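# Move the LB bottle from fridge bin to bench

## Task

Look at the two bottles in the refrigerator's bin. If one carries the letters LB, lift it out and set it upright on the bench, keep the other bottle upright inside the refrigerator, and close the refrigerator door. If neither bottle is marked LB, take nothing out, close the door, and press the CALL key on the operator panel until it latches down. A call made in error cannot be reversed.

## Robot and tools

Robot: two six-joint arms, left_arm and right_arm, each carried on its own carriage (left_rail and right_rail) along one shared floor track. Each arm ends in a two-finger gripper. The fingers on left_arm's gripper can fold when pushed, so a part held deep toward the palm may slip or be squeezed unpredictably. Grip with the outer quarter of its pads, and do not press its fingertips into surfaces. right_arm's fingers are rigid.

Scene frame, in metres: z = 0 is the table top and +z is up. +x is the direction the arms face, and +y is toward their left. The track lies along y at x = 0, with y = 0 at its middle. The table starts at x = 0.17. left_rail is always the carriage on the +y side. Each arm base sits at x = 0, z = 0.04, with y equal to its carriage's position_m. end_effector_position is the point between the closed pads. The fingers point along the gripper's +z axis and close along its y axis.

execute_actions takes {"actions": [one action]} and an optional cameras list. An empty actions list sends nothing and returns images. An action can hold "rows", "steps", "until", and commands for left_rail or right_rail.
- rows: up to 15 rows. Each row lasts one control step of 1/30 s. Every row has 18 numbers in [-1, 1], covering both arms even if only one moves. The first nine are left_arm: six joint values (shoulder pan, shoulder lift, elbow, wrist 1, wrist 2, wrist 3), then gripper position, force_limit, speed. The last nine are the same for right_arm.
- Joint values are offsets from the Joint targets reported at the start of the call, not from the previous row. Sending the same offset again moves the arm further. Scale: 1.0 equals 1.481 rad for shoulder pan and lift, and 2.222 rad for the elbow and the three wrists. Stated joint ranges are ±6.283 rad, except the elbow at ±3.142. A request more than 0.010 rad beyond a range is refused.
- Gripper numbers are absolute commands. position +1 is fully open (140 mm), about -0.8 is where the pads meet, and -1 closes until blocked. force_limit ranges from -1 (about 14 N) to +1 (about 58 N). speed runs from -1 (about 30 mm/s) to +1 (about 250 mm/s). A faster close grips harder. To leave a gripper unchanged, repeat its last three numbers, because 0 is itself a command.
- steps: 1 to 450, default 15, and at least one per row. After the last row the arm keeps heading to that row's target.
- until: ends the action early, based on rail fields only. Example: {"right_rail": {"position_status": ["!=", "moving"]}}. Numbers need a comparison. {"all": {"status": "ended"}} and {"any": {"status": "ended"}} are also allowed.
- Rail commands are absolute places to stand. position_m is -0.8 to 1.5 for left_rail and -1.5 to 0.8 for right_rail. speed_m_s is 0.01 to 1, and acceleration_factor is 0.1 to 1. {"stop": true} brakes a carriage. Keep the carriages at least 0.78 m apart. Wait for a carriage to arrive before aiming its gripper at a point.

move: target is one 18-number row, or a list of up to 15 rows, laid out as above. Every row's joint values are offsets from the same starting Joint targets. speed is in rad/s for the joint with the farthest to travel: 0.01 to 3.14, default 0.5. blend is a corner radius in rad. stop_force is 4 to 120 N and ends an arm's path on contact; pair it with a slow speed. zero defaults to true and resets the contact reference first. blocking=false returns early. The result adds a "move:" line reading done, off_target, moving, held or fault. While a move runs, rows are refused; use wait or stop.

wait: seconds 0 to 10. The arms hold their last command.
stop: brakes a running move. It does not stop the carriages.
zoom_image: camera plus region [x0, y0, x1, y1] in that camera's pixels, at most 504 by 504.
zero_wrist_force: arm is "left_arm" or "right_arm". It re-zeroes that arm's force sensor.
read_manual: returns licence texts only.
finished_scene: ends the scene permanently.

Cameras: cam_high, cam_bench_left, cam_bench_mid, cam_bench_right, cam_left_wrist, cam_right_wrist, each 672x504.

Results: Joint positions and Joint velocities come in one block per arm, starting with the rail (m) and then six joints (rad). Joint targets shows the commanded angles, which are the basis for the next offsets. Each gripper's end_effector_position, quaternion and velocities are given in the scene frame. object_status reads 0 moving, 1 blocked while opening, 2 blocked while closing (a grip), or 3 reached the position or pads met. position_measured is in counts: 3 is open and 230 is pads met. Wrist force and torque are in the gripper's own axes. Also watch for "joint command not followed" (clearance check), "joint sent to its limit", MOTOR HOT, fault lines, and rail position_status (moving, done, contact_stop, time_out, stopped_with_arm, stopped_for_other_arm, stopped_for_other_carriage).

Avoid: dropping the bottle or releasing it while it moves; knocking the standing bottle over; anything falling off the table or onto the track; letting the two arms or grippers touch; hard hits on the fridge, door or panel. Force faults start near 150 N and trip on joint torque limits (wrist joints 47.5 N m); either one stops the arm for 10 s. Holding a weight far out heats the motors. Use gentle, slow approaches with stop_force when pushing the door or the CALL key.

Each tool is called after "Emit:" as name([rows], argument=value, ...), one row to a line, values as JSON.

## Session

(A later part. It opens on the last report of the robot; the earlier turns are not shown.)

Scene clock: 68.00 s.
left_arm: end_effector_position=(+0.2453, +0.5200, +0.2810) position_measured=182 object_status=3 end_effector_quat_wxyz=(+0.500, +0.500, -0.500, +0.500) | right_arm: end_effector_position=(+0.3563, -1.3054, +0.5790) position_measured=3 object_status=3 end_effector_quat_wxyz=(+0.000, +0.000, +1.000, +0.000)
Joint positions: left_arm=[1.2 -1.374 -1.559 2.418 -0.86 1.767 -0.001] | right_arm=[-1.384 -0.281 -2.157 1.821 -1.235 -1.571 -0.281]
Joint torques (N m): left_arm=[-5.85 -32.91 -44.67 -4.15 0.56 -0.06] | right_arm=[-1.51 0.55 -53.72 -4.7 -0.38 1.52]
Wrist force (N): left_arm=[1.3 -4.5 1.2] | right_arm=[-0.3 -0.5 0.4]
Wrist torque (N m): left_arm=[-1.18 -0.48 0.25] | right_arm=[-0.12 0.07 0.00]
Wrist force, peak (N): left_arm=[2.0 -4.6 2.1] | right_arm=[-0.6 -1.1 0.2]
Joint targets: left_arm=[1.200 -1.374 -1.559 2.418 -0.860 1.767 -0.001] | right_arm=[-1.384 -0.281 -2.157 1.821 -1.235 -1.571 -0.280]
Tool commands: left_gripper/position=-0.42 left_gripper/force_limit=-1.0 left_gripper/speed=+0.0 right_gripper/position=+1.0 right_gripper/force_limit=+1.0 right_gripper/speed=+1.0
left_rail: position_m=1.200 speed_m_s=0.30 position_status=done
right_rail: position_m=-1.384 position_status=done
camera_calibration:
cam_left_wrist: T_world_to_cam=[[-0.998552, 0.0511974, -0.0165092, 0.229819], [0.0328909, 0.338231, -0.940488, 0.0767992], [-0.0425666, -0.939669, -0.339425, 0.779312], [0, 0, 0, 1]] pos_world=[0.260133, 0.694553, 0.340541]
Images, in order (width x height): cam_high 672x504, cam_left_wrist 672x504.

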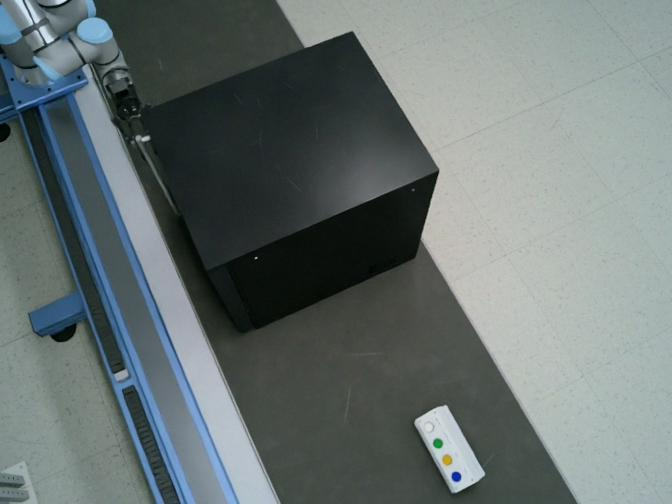

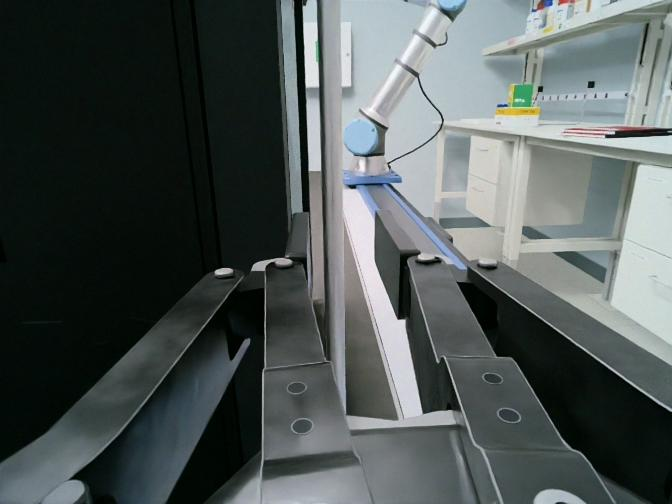

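Emit:
execute_actions([
  {"rows":[[0,0,0,0,0,0,-0.48,-1,0,0,0,0,0,0,0,1,1,1]],"left_rail":{"position_m":1.093,"speed_m_s":0.06},"steps":120,"until":{"left_rail":{"position_status":["!=","moving"]}}},
], cameras=["cam_left_wrist","cam_high"])

Emit:
zoom_image(camera="cam_left_wrist", region=[230, 150, 430, 430])

Scene clock: 71.13 s.
left_arm: end_effector_position=(+0.2453, +0.4130, +0.2810) position_measured=190 object_status=3 end_effector_quat_wxyz=(+0.500, +0.500, -0.500, +0.500) | right_arm: end_effector_position=(+0.3563, -1.3054, +0.5790) position_measured=3 object_status=3 end_effector_quat_wxyz=(+0.000, +0.000, +1.000, +0.000)
Joint positions: left_arm=[1.093 -1.374 -1.559 2.418 -0.86 1.767 -0.001] | right_arm=[-1.384 -0.281 -2.157 1.821 -1.235 -1.571 -0.281]
Joint torques (N m): left_arm=[-9.77 -22.46 -45.07 -1.28 -1.5 0.29] | right_arm=[-3.02 2.81 -53.57 -4.9 -0.49 1.5]
Wrist force (N): left_arm=[1.4 -4.2 1.5] | right_arm=[-0.6 -0.4 0.0]
Wrist torque (N m): left_arm=[-1.11 -0.50 0.26] | right_arm=[-0.08 0.13 0.00]
Wrist force, peak (N): left_arm=[1.4 -4.8 1.6] | right_arm=[-0.1 -1.3 -0.2]
Joint targets: left_arm=[1.093 -1.374 -1.559 2.418 -0.860 1.767 -0.001] | right_arm=[-1.384 -0.281 -2.157 1.821 -1.235 -1.571 -0.280]
left_rail: position_m=1.093 speed_m_s=0.06 position_status=done
right_rail: position_m=-1.384 position_status=done
camera_calibration:
cam_left_wrist: T_world_to_cam=[[-0.998552, 0.0511974, -0.0165092, 0.235297], [0.0328909, 0.338231, -0.940488, 0.11299], [-0.0425666, -0.939669, -0.339425, 0.678767], [0, 0, 0, 1]] pos_world=[0.260133, 0.587553, 0.340541]
Images, in order (width x height): cam_high 672x504, cam_left_wrist 672x504.

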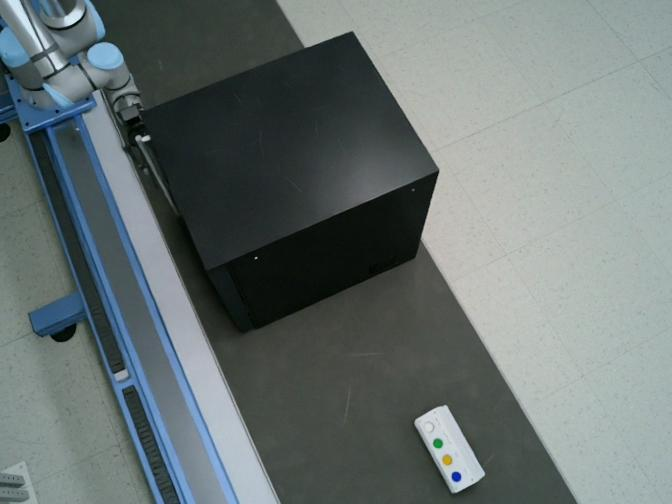

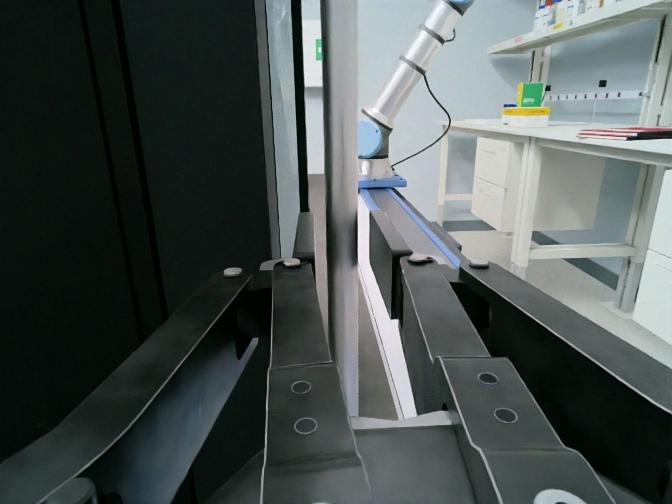

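Scaled by 1.800 from the camera's 672x504 image, which has a finer 960x720 frame.

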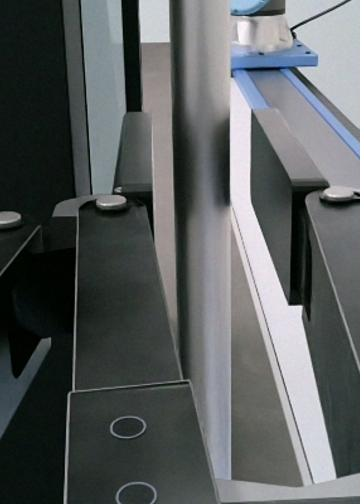

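Emit:
execute_actions([
  {"rows":[[0,0,0,0,0,0,-1,-0.5,-1,0,0,0,0,0,0,1,1,1]],"steps":40},
])

Scene clock: 72.93 s.
left_arm: end_effector_position=(+0.2453, +0.4129, +0.2810) position_measured=208 object_status=2 end_effector_quat_wxyz=(+0.500, +0.500, -0.500, +0.500) | right_arm: end_effector_position=(+0.3563, -1.3054, +0.5790) position_measured=3 object_status=3 end_effector_quat_wxyz=(+0.000, +0.000, +1.000, +0.000)
Joint positions: left_arm=[1.093 -1.374 -1.559 2.418 -0.86 1.767 -0.001] | right_arm=[-1.384 -0.281 -2.157 1.821 -1.235 -1.571 -0.28]
Joint torques (N m): left_arm=[-8.59 -31.46 -44.23 0.16 6 0.03] | right_arm=[-3.36 4.44 -54.6 -4.67 -0.11 1.5]
Wrist force (N): left_arm=[1.1 -14.4 0.8] | right_arm=[-0.5 -0.4 0.1]
Wrist torque (N m): left_arm=[-0.96 -0.49 0.28] | right_arm=[-0.10 0.10 0.00]
Wrist force, peak (N): left_arm=[1.5 -14.8 1.1] | right_arm=[-0.6 -1.0 0.3]
Joint targets: left_arm=[1.093 -1.374 -1.559 2.418 -0.860 1.767 -0.001] | right_arm=[-1.384 -0.281 -2.157 1.821 -1.235 -1.571 -0.280]
left_rail: position_m=1.093 speed_m_s=0.06 position_status=done
right_rail: position_m=-1.384 position_status=done

Emit:
move([
  [-0.0953,-0.0301,0.0193,0.0012,-0.0927,0,-1,-0.5,-1,0,0,0,0,0,0,1,1,1],
  [-0.1951,-0.0505,0.0316,0.0025,-0.1887,0,-1,-0.5,-1,0,0,0,0,0,0,1,1,1],
  [-0.3797,-0.0505,0.0316,0.0025,-0.3706,0,-1,-0.5,-1,0,0,0,0,0,0,1,1,1],
], speed=0.25, blend=[0.03,0.05,0], stop_force=60, cameras=["cam_left_wrist","cam_high"])

Scene clock: 79.23 s.
left_arm: end_effector_position=(+0.1301, +0.3871, +0.2813) position_measured=208 object_status=2 end_effector_quat_wxyz=(+0.431, +0.561, -0.430, +0.561) | right_arm: end_effector_position=(+0.3563, -1.3054, +0.5790) position_measured=3 object_status=3 end_effector_quat_wxyz=(+0.000, +0.000, +1.000, +0.000)
Joint positions: left_arm=[1.093 -1.937 -1.634 2.488 -0.854 0.943 -0.001] | right_arm=[-1.384 -0.281 -2.157 1.821 -1.235 -1.571 -0.28]
Joint torques (N m): left_arm=[-14.12 -40.22 -30.8 -2.93 -1.79 0.37] | right_arm=[-1.47 1.39 -54.21 -4.87 -0.46 1.38]
Wrist force (N): left_arm=[1.9 -9.1 24.4] | right_arm=[-0.7 -0.7 -0.1]
Wrist torque (N m): left_arm=[-1.66 -0.66 0.17] | right_arm=[-0.17 0.16 0.00]
Wrist force, peak (N): left_arm=[5.1 -19.5 -22.6] | right_arm=[-0.9 -0.9 0.2]
Joint targets: left_arm=[1.093 -1.937 -1.634 2.488 -0.854 0.943 -0.001] | right_arm=[-1.384 -0.281 -2.157 1.821 -1.235 -1.571 -0.280]
left_rail: position_m=1.093 speed_m_s=0.06 position_status=done
right_rail: position_m=-1.384 position_status=done
move: done
camera_calibration:
cam_left_wrist: T_world_to_cam=[[-0.977945, -0.208215, -0.0164135, 0.219347], [-0.0557826, 0.336113, -0.940168, 0.137996], [0.201274, -0.918518, -0.340315, 0.610035], [0, 0, 0, 1]] pos_world=[0.099423, 0.559617, 0.340943]
Images, in order (width x height): cam_high 672x504, cam_left_wrist 672x504.

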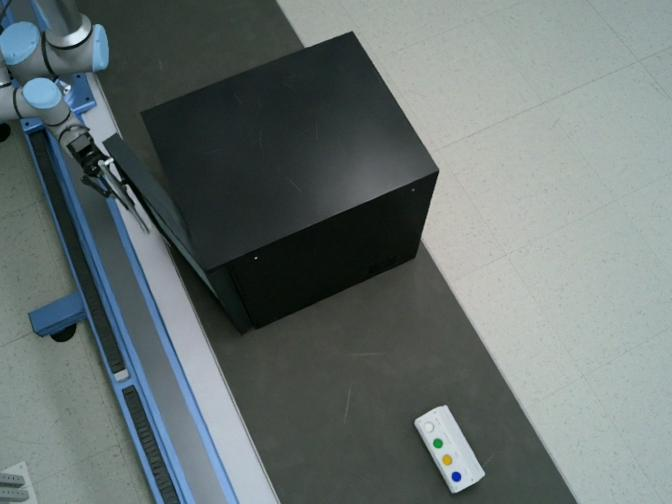

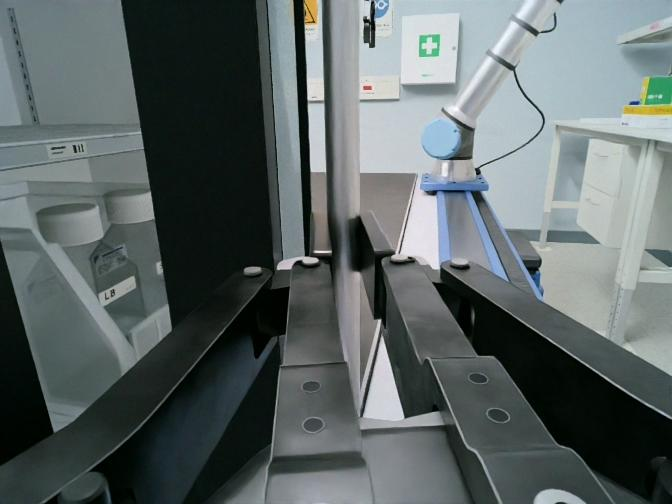

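Emit:
move([
  [-0.1298,0.0498,-0.0314,-0.0015,-0.1455,0,-1,-0.5,-1,0,0,0,0,0,0,1,1,1],
  [-0.2023,0.1261,-0.0878,0.004,-0.2527,0,-1,-0.5,-1,0,0,0,0,0,0,1,1,1],
  [-0.2357,0.2115,-0.1615,0.0207,-0.3339,0,-1,-0.5,-1,0,0,0,0,0,0,1,1,1],
  [-0.2446,0.2998,-0.2479,0.0483,-0.3988,0,-1,-0.5,-1,0,0,0,0,0,0,1,1,1],
  [-0.2394,0.3907,-0.3452,0.0851,-0.4542,0,-1,-0.5,-1,0,0,0,0,0,0,1,1,1],
  [-0.2244,0.4858,-0.4546,0.1311,-0.5031,0,-1,-0.5,-1,0,0,0,0,0,0,1,1,1],
], speed=0.3, blend=[0.05,0.05,0.05,0.05,0.05,0], stop_force=60, cameras=["cam_left_wrist","cam_high"])

Scene clock: 86.00 s.
left_arm: end_effector_position=(-0.1228, +0.1543, +0.2806) position_measured=208 object_status=2 end_effector_quat_wxyz=(+0.183, +0.683, -0.183, +0.683) | right_arm: end_effector_position=(+0.3563, -1.3054, +0.5790) position_measured=3 object_status=3 end_effector_quat_wxyz=(+0.000, +0.000, +1.000, +0.000)
Joint positions: left_arm=[1.093 -2.269 -0.914 1.478 -0.563 -0.175 -0.001] | right_arm=[-1.384 -0.281 -2.157 1.821 -1.235 -1.571 -0.28]
Joint torques (N m): left_arm=[15.84 -61.71 -41.98 2.46 -2.83 -0.46] | right_arm=[-1.81 1.35 -55.35 -4.72 -0.43 1.5]
Wrist force (N): left_arm=[26.1 -4.1 -8.6] | right_arm=[-0.3 -0.8 -0.1]
Wrist torque (N m): left_arm=[-1.17 -0.60 0.13] | right_arm=[-0.18 0.07 -0.01]
Wrist force, peak (N): left_arm=[27.1 -4.0 -9.3] | right_arm=[-0.2 -1.3 0.0]
Joint targets: left_arm=[1.093 -2.269 -0.914 1.478 -0.563 -0.175 -0.001] | right_arm=[-1.384 -0.281 -2.157 1.821 -1.235 -1.571 -0.280]
left_rail: position_m=1.093 speed_m_s=0.06 position_status=done
right_rail: position_m=-1.384 position_status=done
move: done
camera_calibration:
cam_left_wrist: T_world_to_cam=[[-0.544235, -0.838753, -0.0173752, 0.0742604], [-0.276388, 0.198816, -0.940256, 0.195768], [0.792097, -0.506918, -0.340024, 0.4558], [0, 0, 0, 1]] pos_world=[-0.266515, 0.254418, 0.340345]
Images, in order (width x height): cam_high 672x504, cam_left_wrist 672x504.

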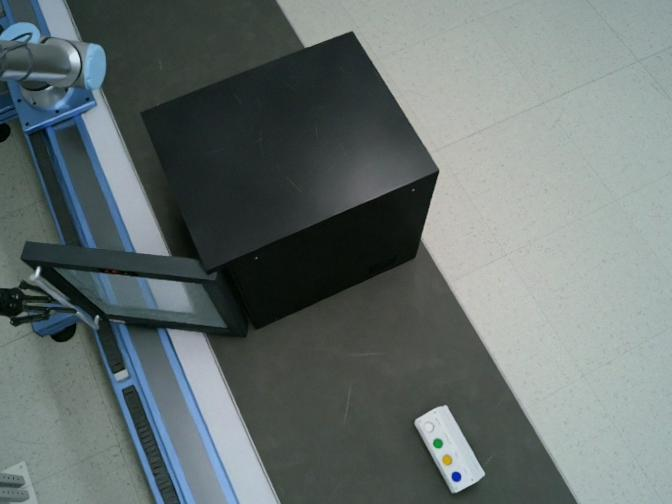

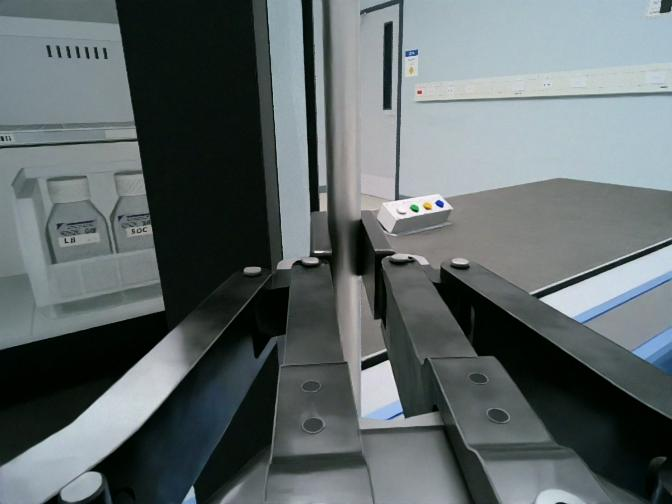

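Emit:
execute_actions([
  {"rows":[[0,0,0,0,0,0,-0.45,-0.5,-1,0,0,0,0,0,0,1,1,1]],"steps":60},
], cameras=["cam_left_wrist"])

Emit:
zoom_image(camera="cam_left_wrist", region=[0, 90, 210, 350])

Scene clock: 89.73 s.
left_arm: end_effector_position=(-0.1228, +0.1543, +0.2806) position_measured=186 object_status=3 end_effector_quat_wxyz=(+0.183, +0.683, -0.183, +0.683) | right_arm: end_effector_position=(+0.3563, -1.3054, +0.5790) position_measured=3 object_status=3 end_effector_quat_wxyz=(+0.000, +0.000, +1.000, +0.000)
Joint positions: left_arm=[1.093 -2.269 -0.914 1.478 -0.563 -0.175 -0.001] | right_arm=[-1.384 -0.281 -2.157 1.821 -1.235 -1.571 -0.28]
Joint torques (N m): left_arm=[-9.15 -109.68 -40.84 2.73 2.63 -0.19] | right_arm=[-2.15 1.16 -55.68 -4.99 -0.7 1.19]
Wrist force (N): left_arm=[1.8 -2.6 3.5] | right_arm=[-0.2 -0.8 0.2]
Wrist torque (N m): left_arm=[-0.59 -0.60 0.26] | right_arm=[-0.17 0.03 0.00]
Wrist force, peak (N): left_arm=[26.5 -4.1 -8.8] | right_arm=[0.0 -1.2 0.6]
Joint targets: left_arm=[1.093 -2.269 -0.914 1.478 -0.563 -0.175 -0.001] | right_arm=[-1.384 -0.281 -2.157 1.821 -1.235 -1.571 -0.280]
left_rail: position_m=1.093 speed_m_s=0.06 position_status=done
right_rail: position_m=-1.384 position_status=done
camera_calibration:
cam_left_wrist: T_world_to_cam=[[-0.544235, -0.838753, -0.0173752, 0.0742604], [-0.276388, 0.198816, -0.940256, 0.195768], [0.792097, -0.506918, -0.340024, 0.4558], [0, 0, 0, 1]] pos_world=[-0.266515, 0.254418, 0.340345]
Images, in order (width x height): cam_left_wrist 672x504.

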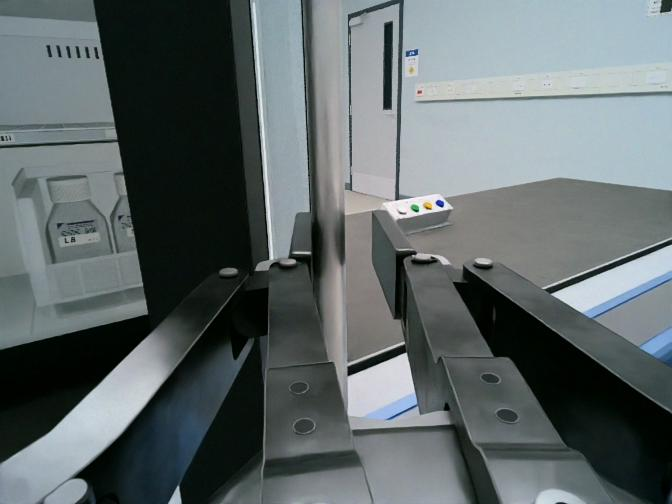

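Scaled by 1.938 from the camera's 672x504 image, which has a finer 960x720 frame.

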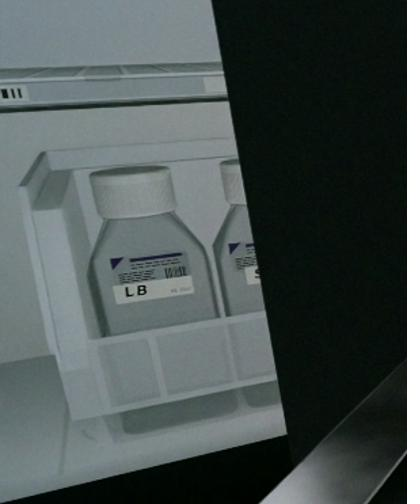

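Emit:
execute_actions([
  {"rows":[[0,0,0,0,0,0,-1,-0.5,-1,0,0,0,0,0,0,0,0,0]],"right_rail":{"position_m":-0.9},"steps":150,"until":{"right_rail":{"position_status":["!=","moving"]}}},
])

Emit:
move(target=[0,0,0,0,0,0,-1,-0.5,-1,1,0,0,0,-0.35,0.126,0,0,0], speed=1.0)

Scene clock: 94.20 s.
left_arm: end_effector_position=(-0.1228, +0.1543, +0.2806) position_measured=208 object_status=2 end_effector_quat_wxyz=(+0.183, +0.683, -0.183, +0.683) | right_arm: end_effector_position=(+0.3563, -0.8214, +0.5790) position_measured=129 object_status=3 end_effector_quat_wxyz=(+0.000, +0.000, +1.000, +0.000)
Joint positions: left_arm=[1.093 -2.269 -0.914 1.478 -0.563 -0.175 -0.001] | right_arm=[-0.9 -0.281 -2.157 1.821 -1.235 -1.571 -0.28]
Joint torques (N m): left_arm=[-9.57 -104.34 -39.49 2.67 -2.76 -0.19] | right_arm=[-2.7 0.58 -55.13 -4.51 -0.72 1.51]
Wrist force (N): left_arm=[1.6 -2.8 1.7] | right_arm=[-0.5 -0.2 -0.2]
Wrist torque (N m): left_arm=[-0.67 -0.64 0.10] | right_arm=[-0.04 0.12 -0.01]
Wrist force, peak (N): left_arm=[1.9 -3.1 4.0] | right_arm=[-0.3 -2.2 -0.3]
Joint targets: left_arm=[1.093 -2.269 -0.914 1.478 -0.563 -0.175 -0.001] | right_arm=[-0.900 -0.281 -2.157 1.821 -1.235 -1.571 -0.280]
left_rail: position_m=1.093 speed_m_s=0.06 position_status=done
right_rail: position_m=-0.900 position_status=done

Scene clock: 96.47 s.
left_arm: end_effector_position=(-0.1228, +0.1543, +0.2806) position_measured=208 object_status=2 end_effector_quat_wxyz=(+0.183, +0.683, -0.183, +0.683) | right_arm: end_effector_position=(+0.1764, -0.6245, +0.6769) position_measured=129 object_status=3 end_effector_quat_wxyz=(+0.214, -0.523, +0.763, -0.313)
Joint positions: left_arm=[1.093 -2.269 -0.914 1.478 -0.563 -0.175 -0.001] | right_arm=[-0.9 1.201 -2.157 1.821 -1.235 -2.348 -0.001]
Joint torques (N m): left_arm=[-8.68 -107.43 -40.46 2.44 -2.31 -0.33] | right_arm=[18.57 0.84 -53.05 -4.58 -6.37 2]
Wrist force (N): left_arm=[1.5 -3.0 1.4] | right_arm=[0.8 -1.7 0.2]
Wrist torque (N m): left_arm=[-0.72 -0.63 0.09] | right_arm=[-0.72 -0.33 -0.27]
Wrist force, peak (N): left_arm=[1.9 -3.1 1.5] | right_arm=[-0.7 -2.7 0.4]
Joint targets: left_arm=[1.093 -2.269 -0.914 1.478 -0.563 -0.175 -0.001] | right_arm=[-0.900 1.201 -2.157 1.821 -1.235 -2.348 -0.001]
left_rail: position_m=1.093 speed_m_s=0.06 position_status=done
right_rail: position_m=-0.900 position_status=done
move: done

Emit:
move(target=[0,0,0,0,0,0,-1,-0.5,-1,0.211,0.4,0.012,-0.63,0,0,0,0,0], speed=1.0)

Emit:
move(target=[0,0,0,0,0,0,-1,-0.5,-1,0.211,0.3984,0.012,-0.633,0,0,0,0,0], speed=0.8, cameras=["cam_right_wrist","cam_high","cam_left_wrist"])

Scene clock: 99.07 s.
left_arm: end_effector_position=(-0.1228, +0.1543, +0.2806) position_measured=208 object_status=2 end_effector_quat_wxyz=(+0.183, +0.683, -0.183, +0.683) | right_arm: end_effector_position=(+0.1112, -0.0964, +0.5856) position_measured=129 object_status=3 end_effector_quat_wxyz=(+0.497, -0.483, +0.721, -0.013)
Joint positions: left_arm=[1.093 -2.269 -0.914 1.478 -0.563 -0.175 -0.001] | right_arm=[-0.9 1.513 -1.564 1.848 -2.635 -2.348 -0.001]
Joint torques (N m): left_arm=[-8.65 -106.23 -38.61 3.01 -2.22 0.02] | right_arm=[16.79 -37.2 -43.92 -8.65 -3.88 1.75]
Wrist force (N): left_arm=[1.3 -2.7 1.7] | right_arm=[-0.7 -2.3 -0.4]
Wrist torque (N m): left_arm=[-0.67 -0.58 0.09] | right_arm=[-0.68 0.46 -0.01]
Wrist force, peak (N): left_arm=[1.7 -3.0 1.8] | right_arm=[3.1 -2.7 -0.2]
Joint targets: left_arm=[1.093 -2.269 -0.914 1.478 -0.563 -0.175 -0.001] | right_arm=[-0.900 1.513 -1.564 1.848 -2.635 -2.348 -0.001]
left_rail: position_m=1.093 speed_m_s=0.06 position_status=done
right_rail: position_m=-0.900 position_status=done
move: done

Scene clock: 101.53 s.
left_arm: end_effector_position=(-0.1228, +0.1543, +0.2806) position_measured=208 object_status=2 end_effector_quat_wxyz=(+0.183, +0.683, -0.183, +0.683) | right_arm: end_effector_position=(-0.1750, +0.0281, +0.3996) position_measured=129 object_status=3 end_effector_quat_wxyz=(+0.612, -0.354, +0.612, +0.354)
Joint positions: left_arm=[1.093 -2.269 -0.914 1.478 -0.563 -0.175 -0.001] | right_arm=[-0.9 1.826 -0.974 1.874 -4.041 -2.348 -0.001]
Joint torques (N m): left_arm=[-7.36 -105.85 -38.54 2.57 -2.57 -0.12] | right_arm=[12.7 -73.47 -25.55 -6.3 -0.14 1.87]
Wrist force (N): left_arm=[1.3 -2.9 1.7] | right_arm=[-0.9 -1.5 1.1]
Wrist torque (N m): left_arm=[-0.70 -0.59 0.09] | right_arm=[-0.11 0.61 0.08]
Wrist force, peak (N): left_arm=[1.9 -2.9 2.1] | right_arm=[-0.7 -4.2 -0.2]
Joint targets: left_arm=[1.093 -2.269 -0.914 1.478 -0.563 -0.175 -0.001] | right_arm=[-0.900 1.826 -0.974 1.874 -4.041 -2.348 -0.001]
left_rail: position_m=1.093 speed_m_s=0.06 position_status=done
right_rail: position_m=-0.900 position_status=done
move: done
camera_calibration:
cam_left_wrist: T_world_to_cam=[[-0.544235, -0.838753, -0.0173752, 0.0742604], [-0.276388, 0.198816, -0.940256, 0.195768], [0.792097, -0.506918, -0.340024, 0.4558], [0, 0, 0, 1]] pos_world=[-0.266515, 0.254418, 0.340345]
cam_right_wrist: T_world_to_cam=[[-0.849107, 0.526921, 0.0370378, -0.157063], [-0.147523, -0.303885, 0.941218, -0.386119], [0.507202, 0.793731, 0.335763, 0.116804], [0, 0, 0, 1]] pos_world=[-0.249568, -0.127287, 0.330021]
Images, in order (width x height): cam_high 672x504, cam_left_wrist 672x504, cam_right_wrist 672x504.

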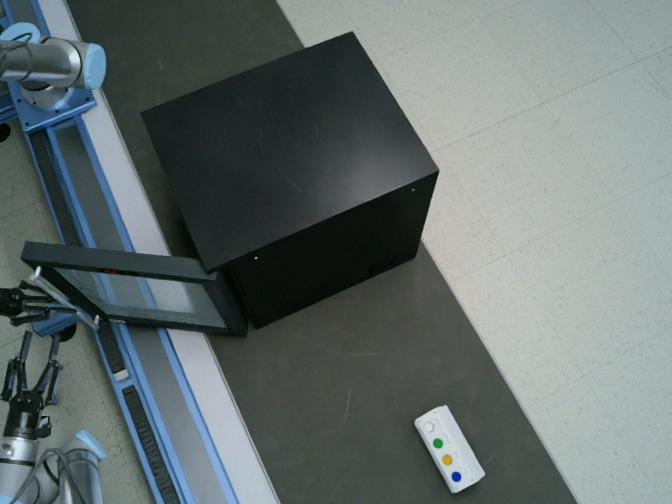

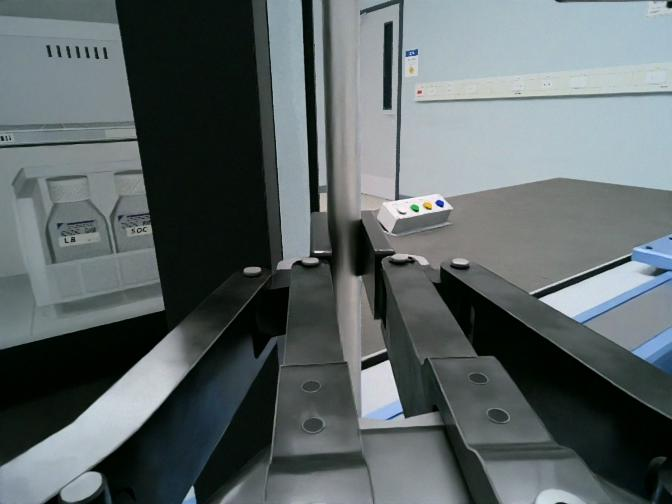

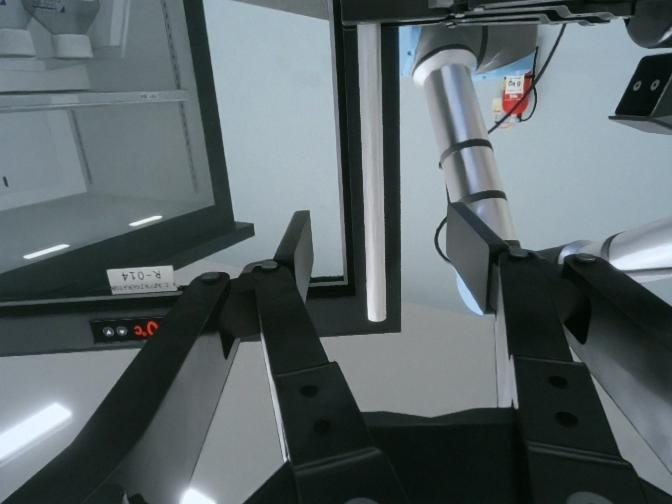

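Emit:
move(target=[0,0,0,0,0,0,-1,-0.5,-1,-0.073,0.0521,-0.0692,0.0342,0.0479,0,0,0,0], speed=0.15, stop_force=20, cameras=["cam_right_wrist"])

Emit:
execute_actions([
  {"rows":[[0,0,0,0,0,0,-1,-0.5,-1,0,0,0,0,0,0,-1,-0.1,-1]],"steps":75},
], cameras=["cam_right_wrist"])

Scene clock: 104.30 s.
left_arm: end_effector_position=(-0.1228, +0.1543, +0.2806) position_measured=208 object_status=2 end_effector_quat_wxyz=(+0.183, +0.683, -0.183, +0.683) | right_arm: end_effector_position=(-0.1147, +0.1318, +0.4001) position_measured=129 object_status=3 end_effector_quat_wxyz=(+0.613, -0.353, +0.612, +0.353)
Joint positions: left_arm=[1.093 -2.269 -0.914 1.478 -0.563 -0.175 -0.001] | right_arm=[-0.9 1.718 -0.897 1.72 -3.965 -2.242 -0.001]
Joint torques (N m): left_arm=[-9.97 -104.66 -37.97 2.23 -2.61 0.02] | right_arm=[-20.13 -81.72 -42.15 1.26 4.4 2.18]
Wrist force (N): left_arm=[1.6 -3.0 1.8] | right_arm=[-1.1 -1.4 1.1]
Wrist torque (N m): left_arm=[-0.73 -0.65 0.10] | right_arm=[-0.13 0.67 0.11]
Wrist force, peak (N): left_arm=[1.8 -3.1 1.6] | right_arm=[-0.9 -2.1 2.0]
Joint targets: left_arm=[1.093 -2.269 -0.914 1.478 -0.563 -0.175 -0.001] | right_arm=[-0.900 1.718 -0.897 1.720 -3.965 -2.242 -0.001]
left_rail: position_m=1.093 speed_m_s=0.06 position_status=done
right_rail: position_m=-0.900 position_status=done
move: done
camera_calibration:
cam_right_wrist: T_world_to_cam=[[-0.848243, 0.528278, 0.0374979, -0.160784], [-0.147877, -0.30424, 0.941047, -0.34612], [0.508543, 0.792692, 0.33619, 0.0039364], [0, 0, 0, 1]] pos_world=[-0.189569, -0.0234854, 0.330421]
Images, in order (width x height): cam_right_wrist 672x504.

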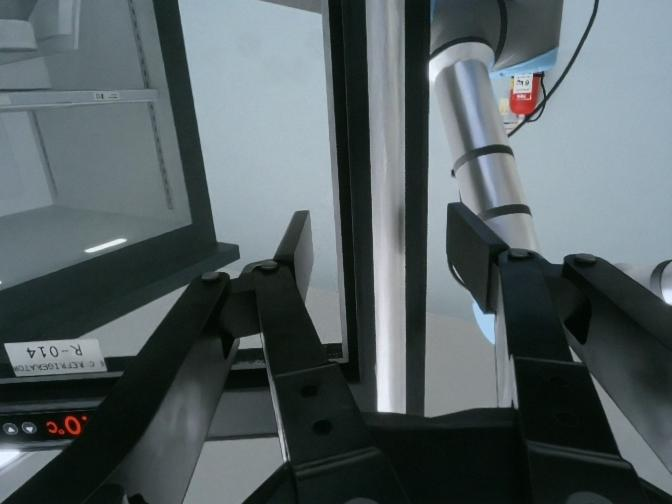

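Scene clock: 107.00 s.
left_arm: end_effector_position=(-0.1228, +0.1543, +0.2806) position_measured=208 object_status=2 end_effector_quat_wxyz=(+0.183, +0.683, -0.183, +0.683) | right_arm: end_effector_position=(-0.1147, +0.1318, +0.4001) position_measured=202 object_status=2 end_effector_quat_wxyz=(+0.613, -0.353, +0.612, +0.353)
Joint positions: left_arm=[1.093 -2.269 -0.914 1.478 -0.563 -0.175 -0.001] | right_arm=[-0.9 1.718 -0.897 1.72 -3.965 -2.242 -0.001]
Joint torques (N m): left_arm=[-7.95 -103.88 -36.98 2.17 -0.02 0.01] | right_arm=[-21.24 -93.47 -17.26 -9.38 -20.31 1.79]
Wrist force (N): left_arm=[4.6 2.1 19.5] | right_arm=[-3.1 41.1 4.2]
Wrist torque (N m): left_arm=[-0.77 -0.51 0.11] | right_arm=[-0.31 0.60 0.23]
Wrist force, peak (N): left_arm=[5.0 2.2 19.6] | right_arm=[-3.1 41.1 4.2]
Joint targets: left_arm=[1.093 -2.269 -0.914 1.478 -0.563 -0.175 -0.001] | right_arm=[-0.900 1.718 -0.897 1.720 -3.965 -2.242 -0.001]
left_rail: position_m=1.093 speed_m_s=0.06 position_status=done
right_rail: position_m=-0.900 position_status=done
camera_calibration:
cam_right_wrist: T_world_to_cam=[[-0.848243, 0.528278, 0.0374979, -0.160784], [-0.147877, -0.30424, 0.941047, -0.34612], [0.508543, 0.792692, 0.33619, 0.0039364], [0, 0, 0, 1]] pos_world=[-0.189569, -0.0234854, 0.330421]
Images, in order (width x height): cam_right_wrist 672x504.

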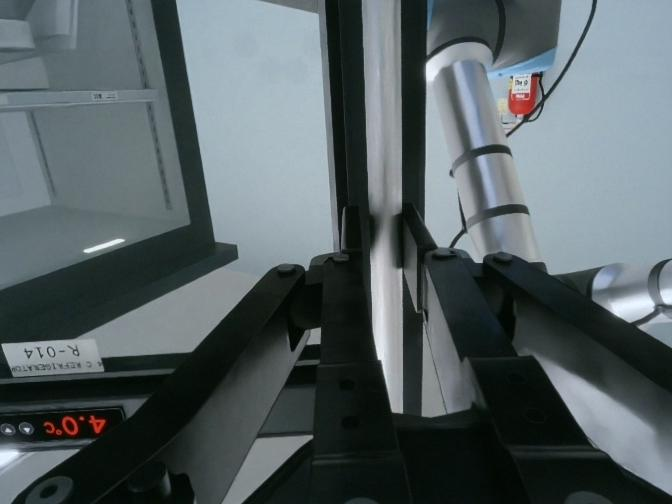

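Emit:
execute_actions([
  {"rows":[[0,0,0,0,0,0,-0.47,-1,0,0,0,0,0,0,0,-1,-0.1,-1]],"steps":30},
])

Emit:
move(target=[-0.0921,0.0045,-0.0059,0.0024,-0.0612,0,-0.47,-1,0,0,0,0,0,0,0,-1,-0.1,-1], speed=0.25, cameras=["cam_left_wrist"])

Scene clock: 110.50 s.
left_arm: end_effector_position=(-0.1228, +0.1543, +0.2806) position_measured=188 object_status=3 end_effector_quat_wxyz=(+0.183, +0.683, -0.183, +0.683) | right_arm: end_effector_position=(-0.1147, +0.1317, +0.4002) position_measured=202 object_status=2 end_effector_quat_wxyz=(+0.613, -0.353, +0.612, +0.353)
Joint positions: left_arm=[1.093 -2.269 -0.914 1.478 -0.563 -0.175 -0.001] | right_arm=[-0.9 1.718 -0.897 1.72 -3.965 -2.242 -0.001]
Joint torques (N m): left_arm=[-8.98 -102.47 -35.03 1.9 -0.02 0.38] | right_arm=[-22.71 -97.17 -21.98 0.03 -13.59 1.69]
Wrist force (N): left_arm=[2.3 -2.6 3.5] | right_arm=[-5.4 36.6 -1.1]
Wrist torque (N m): left_arm=[-0.64 -0.72 0.27] | right_arm=[-0.44 0.52 0.24]
Wrist force, peak (N): left_arm=[5.0 1.9 19.9] | right_arm=[-3.5 41.3 4.7]
Joint targets: left_arm=[1.093 -2.269 -0.914 1.478 -0.563 -0.175 -0.001] | right_arm=[-0.900 1.718 -0.897 1.720 -3.965 -2.242 -0.001]
left_rail: position_m=1.093 speed_m_s=0.06 position_status=done
right_rail: position_m=-0.900 position_status=done

Scene clock: 111.57 s.
left_arm: end_effector_position=(-0.2272, +0.2144, +0.2812) position_measured=188 object_status=3 end_effector_quat_wxyz=(+0.183, +0.683, -0.183, +0.683) | right_arm: end_effector_position=(-0.1147, +0.1317, +0.4001) position_measured=202 object_status=2 end_effector_quat_wxyz=(+0.613, -0.353, +0.612, +0.353)
Joint positions: left_arm=[1.093 -2.405 -0.907 1.465 -0.558 -0.31 -0.001] | right_arm=[-0.9 1.718 -0.897 1.72 -3.965 -2.242 -0.001]
Joint torques (N m): left_arm=[-13.9 -82.91 -52.74 4.5 -2.81 -0.06] | right_arm=[-26.36 -87.94 -26.05 0.35 -13.28 1.67]
Wrist force (N): left_arm=[2.1 -2.9 3.0] | right_arm=[-6.3 36.4 -1.3]
Wrist torque (N m): left_arm=[-0.77 -0.73 0.28] | right_arm=[-0.44 0.66 0.26]
Wrist force, peak (N): left_arm=[1.9 -2.8 5.9] | right_arm=[-6.1 37.0 -1.1]
Joint targets: left_arm=[1.093 -2.406 -0.907 1.465 -0.558 -0.311 -0.001] | right_arm=[-0.900 1.718 -0.897 1.720 -3.965 -2.242 -0.001]
left_rail: position_m=1.093 speed_m_s=0.06 position_status=done
right_rail: position_m=-0.900 position_status=done
move: done
camera_calibration:
cam_left_wrist: T_world_to_cam=[[-0.54458, -0.838551, -0.0162812, 0.067464], [-0.277016, 0.198157, -0.940211, 0.155351], [0.791641, -0.50751, -0.340204, 0.569309], [0, 0, 0, 1]] pos_world=[-0.370914, 0.314718, 0.340843]
Images, in order (width x height): cam_left_wrist 672x504.

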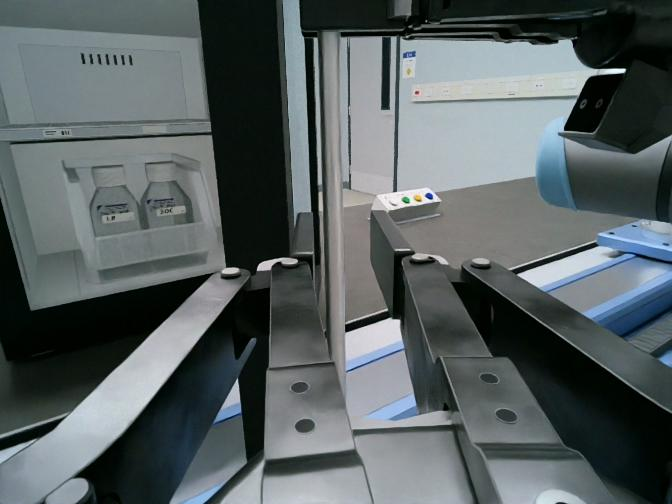

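Emit:
execute_actions([
  {"left_rail":{"position_m":1.35,"speed_m_s":0.5},"steps":120,"until":{"left_rail":{"position_status":["!=","moving"]}}},
])

Emit:
move(target=[0.3066,-0.109,0.1735,-0.1009,0.0862,0,-0.02,-1,0,0,0,0,0,0,0,-1,-0.1,-1], speed=0.5)

Emit:
execute_actions([
  {"left_rail":{"position_m":1.093,"speed_m_s":0.3},"steps":120,"until":{"left_rail":{"position_status":["!=","moving"]}}},
], cameras=["cam_left_wrist","cam_high"])

Emit:
zoom_image(camera="cam_left_wrist", region=[240, 90, 520, 350])

Scene clock: 113.67 s.
left_arm: end_effector_position=(-0.2275, +0.4715, +0.2812) position_measured=188 object_status=3 end_effector_quat_wxyz=(+0.183, +0.683, -0.183, +0.683) | right_arm: end_effector_position=(-0.1147, +0.1318, +0.4001) position_measured=202 object_status=2 end_effector_quat_wxyz=(+0.613, -0.353, +0.612, +0.353)
Joint positions: left_arm=[1.35 -2.406 -0.907 1.465 -0.558 -0.311 -0.001] | right_arm=[-0.9 1.718 -0.897 1.72 -3.965 -2.242 -0.001]
Joint torques (N m): left_arm=[0.4 -98.69 -36.57 2.85 -1.38 0.18] | right_arm=[-34.03 -80.9 -31.05 0.33 -13.49 1.5]
Wrist force (N): left_arm=[2.1 -2.7 3.0] | right_arm=[-6.1 36.4 -1.3]
Wrist torque (N m): left_arm=[-0.73 -0.74 0.27] | right_arm=[-0.44 0.60 0.26]
Wrist force, peak (N): left_arm=[2.2 -4.1 2.8] | right_arm=[-6.4 37.0 -1.2]
Joint targets: left_arm=[1.350 -2.406 -0.907 1.465 -0.558 -0.311 -0.001] | right_arm=[-0.900 1.718 -0.897 1.720 -3.965 -2.242 -0.001]
Tool commands: left_gripper/position=-0.47 left_gripper/force_limit=-1.0 left_gripper/speed=+0.0 right_gripper/position=-1.0 right_gripper/force_limit=-0.1 right_gripper/speed=-1.0
left_rail: position_m=1.350 speed_m_s=0.50 position_status=done
right_rail: position_m=-0.900 position_status=done

Scene clock: 115.23 s.
left_arm: end_effector_position=(+0.2302, +0.5467, +0.2354) position_measured=131 object_status=3 end_effector_quat_wxyz=(+0.093, +0.701, -0.092, +0.701) | right_arm: end_effector_position=(-0.1147, +0.1318, +0.4001) position_measured=202 object_status=2 end_effector_quat_wxyz=(+0.613, -0.353, +0.612, +0.353)
Joint positions: left_arm=[1.35 -1.952 -1.069 1.85 -0.782 -0.119 -0.001] | right_arm=[-0.9 1.718 -0.897 1.72 -3.965 -2.242 -0.001]
Joint torques (N m): left_arm=[4.91 -90.09 -23.93 -2.3 2.55 -0.32] | right_arm=[-39.84 -81.18 -30.95 0.12 -13.27 1.71]
Wrist force (N): left_arm=[1.2 -2.9 2.6] | right_arm=[-6.1 36.2 -1.4]
Wrist torque (N m): left_arm=[-0.85 -0.45 0.30] | right_arm=[-0.48 0.63 0.25]
Wrist force, peak (N): left_arm=[0.8 -5.5 6.9] | right_arm=[-6.5 36.8 -0.8]
Joint targets: left_arm=[1.350 -1.951 -1.069 1.850 -0.782 -0.119 -0.001] | right_arm=[-0.900 1.718 -0.897 1.720 -3.965 -2.242 -0.001]
left_rail: position_m=1.350 speed_m_s=0.50 position_status=done
right_rail: position_m=-0.900 position_status=done
move: done

Scene clock: 116.93 s.
left_arm: end_effector_position=(+0.2304, +0.2898, +0.2354) position_measured=131 object_status=3 end_effector_quat_wxyz=(+0.093, +0.701, -0.092, +0.701) | right_arm: end_effector_position=(-0.1147, +0.1318, +0.4001) position_measured=202 object_status=2 end_effector_quat_wxyz=(+0.613, -0.353, +0.612, +0.353)
Joint positions: left_arm=[1.093 -1.951 -1.069 1.85 -0.782 -0.119 -0.001] | right_arm=[-0.9 1.718 -0.897 1.72 -3.965 -2.242 -0.001]
Joint torques (N m): left_arm=[3.77 -85.92 -32.01 -0.7 0.46 -0.01] | right_arm=[-42.57 -82.5 -31.99 -0.02 -13.33 1.63]
Wrist force (N): left_arm=[1.3 -2.7 3.0] | right_arm=[-6.3 36.4 -1.4]
Wrist torque (N m): left_arm=[-0.81 -0.47 0.30] | right_arm=[-0.43 0.65 0.25]
Wrist force, peak (N): left_arm=[1.2 -4.4 2.5] | right_arm=[-5.8 37.0 -1.3]
Joint targets: left_arm=[1.093 -1.951 -1.069 1.850 -0.782 -0.119 -0.001] | right_arm=[-0.900 1.718 -0.897 1.720 -3.965 -2.242 -0.001]
Tool commands: left_gripper/position=-0.02 left_gripper/force_limit=-1.0 left_gripper/speed=+0.0 right_gripper/position=-1.0 right_gripper/force_limit=-0.1 right_gripper/speed=-1.0
left_rail: position_m=1.093 speed_m_s=0.30 position_status=done
right_rail: position_m=-0.900 position_status=done
camera_calibration:
cam_left_wrist: T_world_to_cam=[[-0.308221, -0.951178, -0.0161278, 0.357268], [-0.319009, 0.119314, -0.940211, 0.256647], [0.896232, -0.284648, -0.34021, 0.141024], [0, 0, 0, 1]] pos_world=[0.0656006, 0.349346, 0.295042]
Images, in order (width x height): cam_high 672x504, cam_left_wrist 672x504.

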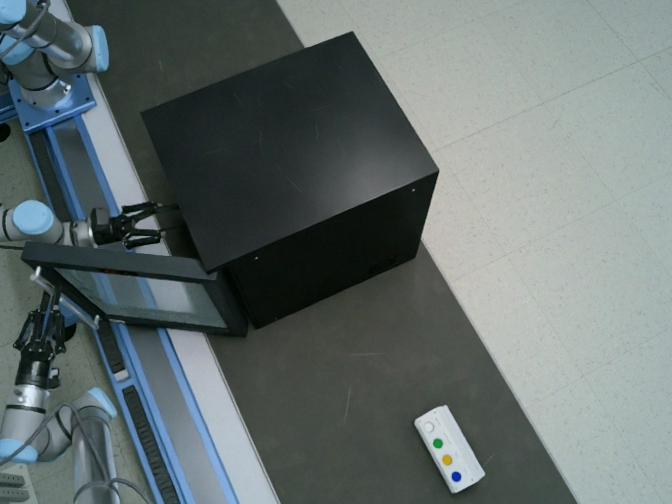

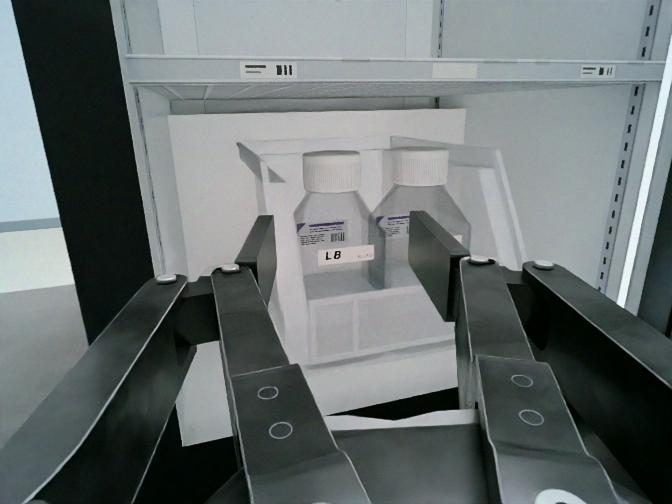

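Scaled by 1.800 from the camera's 672x504 image, which has a finer 960x720 frame.

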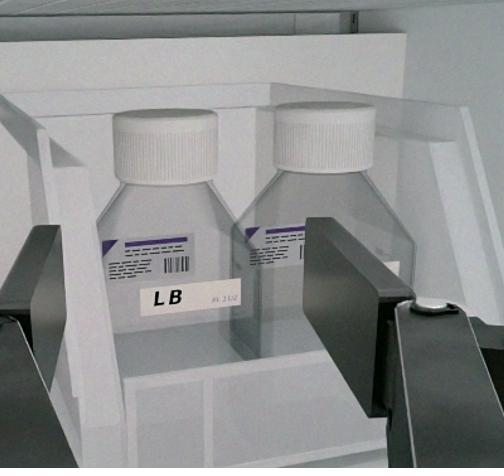

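Emit:
move(target=[0.1035,0.0201,-0.0252,0.0121,0.0691,0,-0.02,-1,0,0,0,0,0,0,0,-1,-0.1,-1], speed=0.2, stop_force=15, cameras=["cam_left_wrist"])

Emit:
zoom_image(camera="cam_left_wrist", region=[210, 50, 520, 350])

Scene clock: 123.63 s.
left_arm: end_effector_position=(+0.3348, +0.2575, +0.2371) position_measured=131 object_status=3 end_effector_quat_wxyz=(+0.092, +0.701, -0.092, +0.701) | right_arm: end_effector_position=(-0.1147, +0.1318, +0.4001) position_measured=202 object_status=2 end_effector_quat_wxyz=(+0.613, -0.353, +0.612, +0.353)
Joint positions: left_arm=[1.093 -1.798 -1.039 1.794 -0.755 0.035 -0.001] | right_arm=[-0.9 1.718 -0.897 1.72 -3.965 -2.242 -0.001]
Joint torques (N m): left_arm=[10.83 -68.51 -47.89 3.33 2.46 0.03] | right_arm=[-52.23 -81.02 -30.52 -0.01 -13.31 1.45]
Wrist force (N): left_arm=[1.9 -2.8 3.4] | right_arm=[-6.2 36.3 -1.1]
Wrist torque (N m): left_arm=[-0.78 -0.54 0.21] | right_arm=[-0.45 0.63 0.25]
Wrist force, peak (N): left_arm=[1.5 -2.9 5.1] | right_arm=[-6.0 37.0 -1.4]
Joint targets: left_arm=[1.093 -1.798 -1.039 1.794 -0.755 0.035 -0.001] | right_arm=[-0.900 1.718 -0.897 1.720 -3.965 -2.242 -0.001]
left_rail: position_m=1.093 speed_m_s=0.30 position_status=done
right_rail: position_m=-0.900 position_status=done
move: done
camera_calibration:
cam_left_wrist: T_world_to_cam=[[-0.308408, -0.951107, -0.0167277, 0.358972], [-0.318816, 0.119916, -0.9402, 0.295305], [0.896237, -0.284633, -0.340211, 0.0387804], [0, 0, 0, 1]] pos_world=[0.170101, 0.317047, 0.296844]
Images, in order (width x height): cam_left_wrist 672x504.

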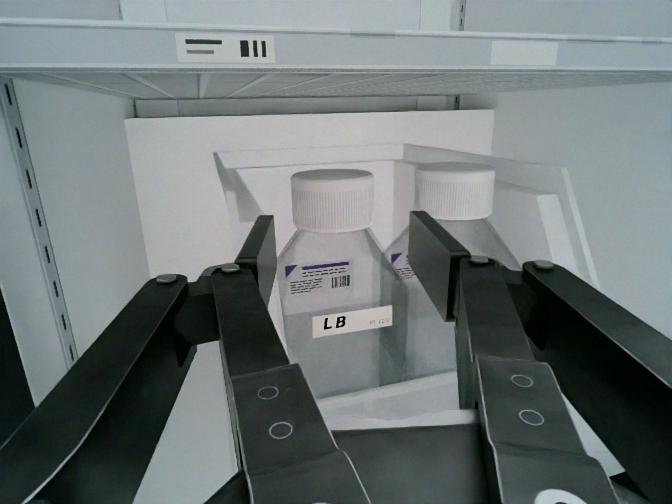

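Scaled by 1.626 from the camera's 672x504 image, which has a finer 960x720 frame.

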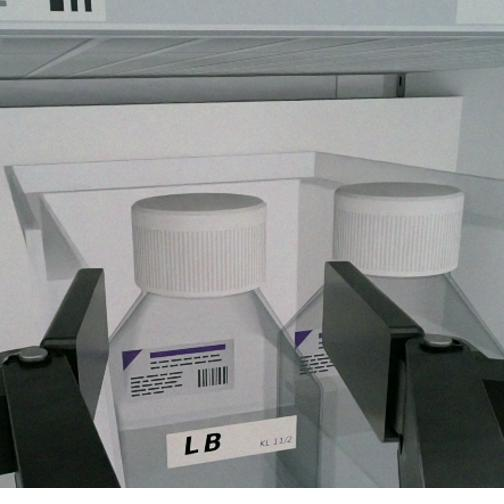

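Emit:
move(target=[0.0463,0.0067,-0.0089,0.0044,0.0307,0,-0.02,-1,0,0,0,0,0,0,0,-1,-0.1,-1], speed=0.1, stop_force=12, cameras=["cam_left_wrist"])

Emit:
zoom_image(camera="cam_left_wrist", region=[210, 50, 520, 350])

Scene clock: 126.20 s.
left_arm: end_effector_position=(+0.3807, +0.2512, +0.2381) position_measured=131 object_status=3 end_effector_quat_wxyz=(+0.092, +0.701, -0.092, +0.701) | right_arm: end_effector_position=(-0.1147, +0.1318, +0.4001) position_measured=202 object_status=2 end_effector_quat_wxyz=(+0.613, -0.353, +0.612, +0.353)
Joint positions: left_arm=[1.093 -1.735 -1.03 1.776 -0.746 0.098 -0.001] | right_arm=[-0.9 1.718 -0.897 1.72 -3.965 -2.242 -0.001]
Joint torques (N m): left_arm=[-5.15 -92.34 -20.99 -2.59 -4.16 -0.03] | right_arm=[-52.42 -81.66 -29.22 0.02 -13.57 1.09]
Wrist force (N): left_arm=[6.6 1.8 -0.3] | right_arm=[-6.7 36.7 -1.2]
Wrist torque (N m): left_arm=[-0.56 -0.63 0.34] | right_arm=[-0.37 0.55 0.26]
Wrist force, peak (N): left_arm=[8.0 6.6 -25.2] | right_arm=[-7.1 37.0 -1.6]
Joint targets: left_arm=[1.093 -1.735 -1.030 1.776 -0.746 0.098 -0.001] | right_arm=[-0.900 1.718 -0.897 1.720 -3.965 -2.242 -0.001]
left_rail: position_m=1.093 speed_m_s=0.30 position_status=done
right_rail: position_m=-0.900 position_status=done
move: contact (left_arm)
camera_calibration:
cam_left_wrist: T_world_to_cam=[[-0.308171, -0.951187, -0.0165781, 0.367079], [-0.318905, 0.119707, -0.940197, 0.311623], [0.896287, -0.284454, -0.340229, -0.00390434], [0, 0, 0, 1]] pos_world=[0.216, 0.310746, 0.297744]
Images, in order (width x height): cam_left_wrist 672x504.

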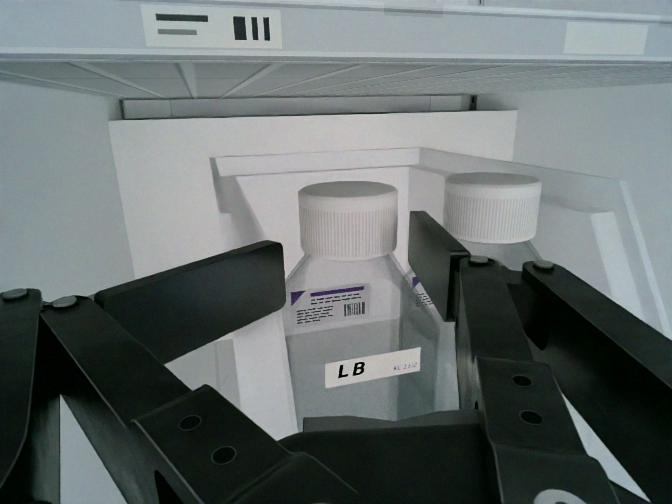

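Scaled by 1.626 from the camera's 672x504 image, which has a finer 960x720 frame.

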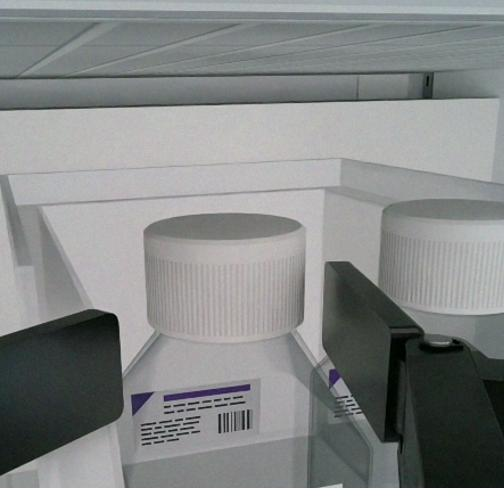

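Emit:
move(target=[-0.0425,-0.0061,0.0081,-0.0041,-0.0284,0,-0.02,-1,0,0,0,0,0,0,0,-1,-0.1,-1], speed=0.15, cameras=["cam_left_wrist"])

Emit:
zoom_image(camera="cam_left_wrist", region=[110, 110, 460, 400])

Scene clock: 128.00 s.
left_arm: end_effector_position=(+0.3352, +0.2575, +0.2371) position_measured=131 object_status=3 end_effector_quat_wxyz=(+0.092, +0.701, -0.092, +0.701) | right_arm: end_effector_position=(-0.1147, +0.1318, +0.4001) position_measured=202 object_status=2 end_effector_quat_wxyz=(+0.613, -0.353, +0.612, +0.353)
Joint positions: left_arm=[1.093 -1.798 -1.039 1.794 -0.755 0.035 -0.001] | right_arm=[-0.9 1.718 -0.897 1.72 -3.965 -2.242 -0.001]
Joint torques (N m): left_arm=[-9.43 -93.29 -25.11 -2.94 -2.61 -0.49] | right_arm=[-50.83 -83.02 -25.94 -0.45 -13.52 0.94]
Wrist force (N): left_arm=[2.0 -3.0 3.2] | right_arm=[-6.8 36.6 -0.9]
Wrist torque (N m): left_arm=[-0.81 -0.57 0.22] | right_arm=[-0.37 0.63 0.25]
Wrist force, peak (N): left_arm=[6.9 2.0 0.5] | right_arm=[-7.5 36.8 -1.5]
Joint targets: left_arm=[1.093 -1.798 -1.039 1.794 -0.755 0.034 -0.001] | right_arm=[-0.900 1.718 -0.897 1.720 -3.965 -2.242 -0.001]
left_rail: position_m=1.093 speed_m_s=0.30 position_status=done
right_rail: position_m=-0.900 position_status=done
move: done
camera_calibration:
cam_left_wrist: T_world_to_cam=[[-0.308029, -0.951233, -0.0165275, 0.35901], [-0.318919, 0.119608, -0.940205, 0.295548], [0.896331, -0.284339, -0.340209, 0.0383131], [0, 0, 0, 1]] pos_world=[0.1705, 0.317046, 0.296843]
Images, in order (width x height): cam_left_wrist 672x504.

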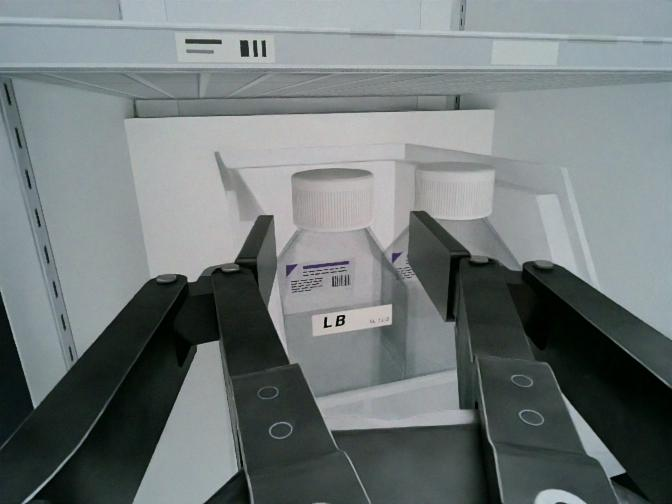

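Scaled by 1.440 from the camera's 672x504 image, which has a finer 960x720 frame.

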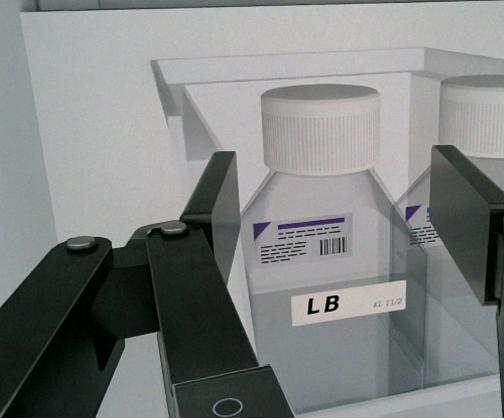

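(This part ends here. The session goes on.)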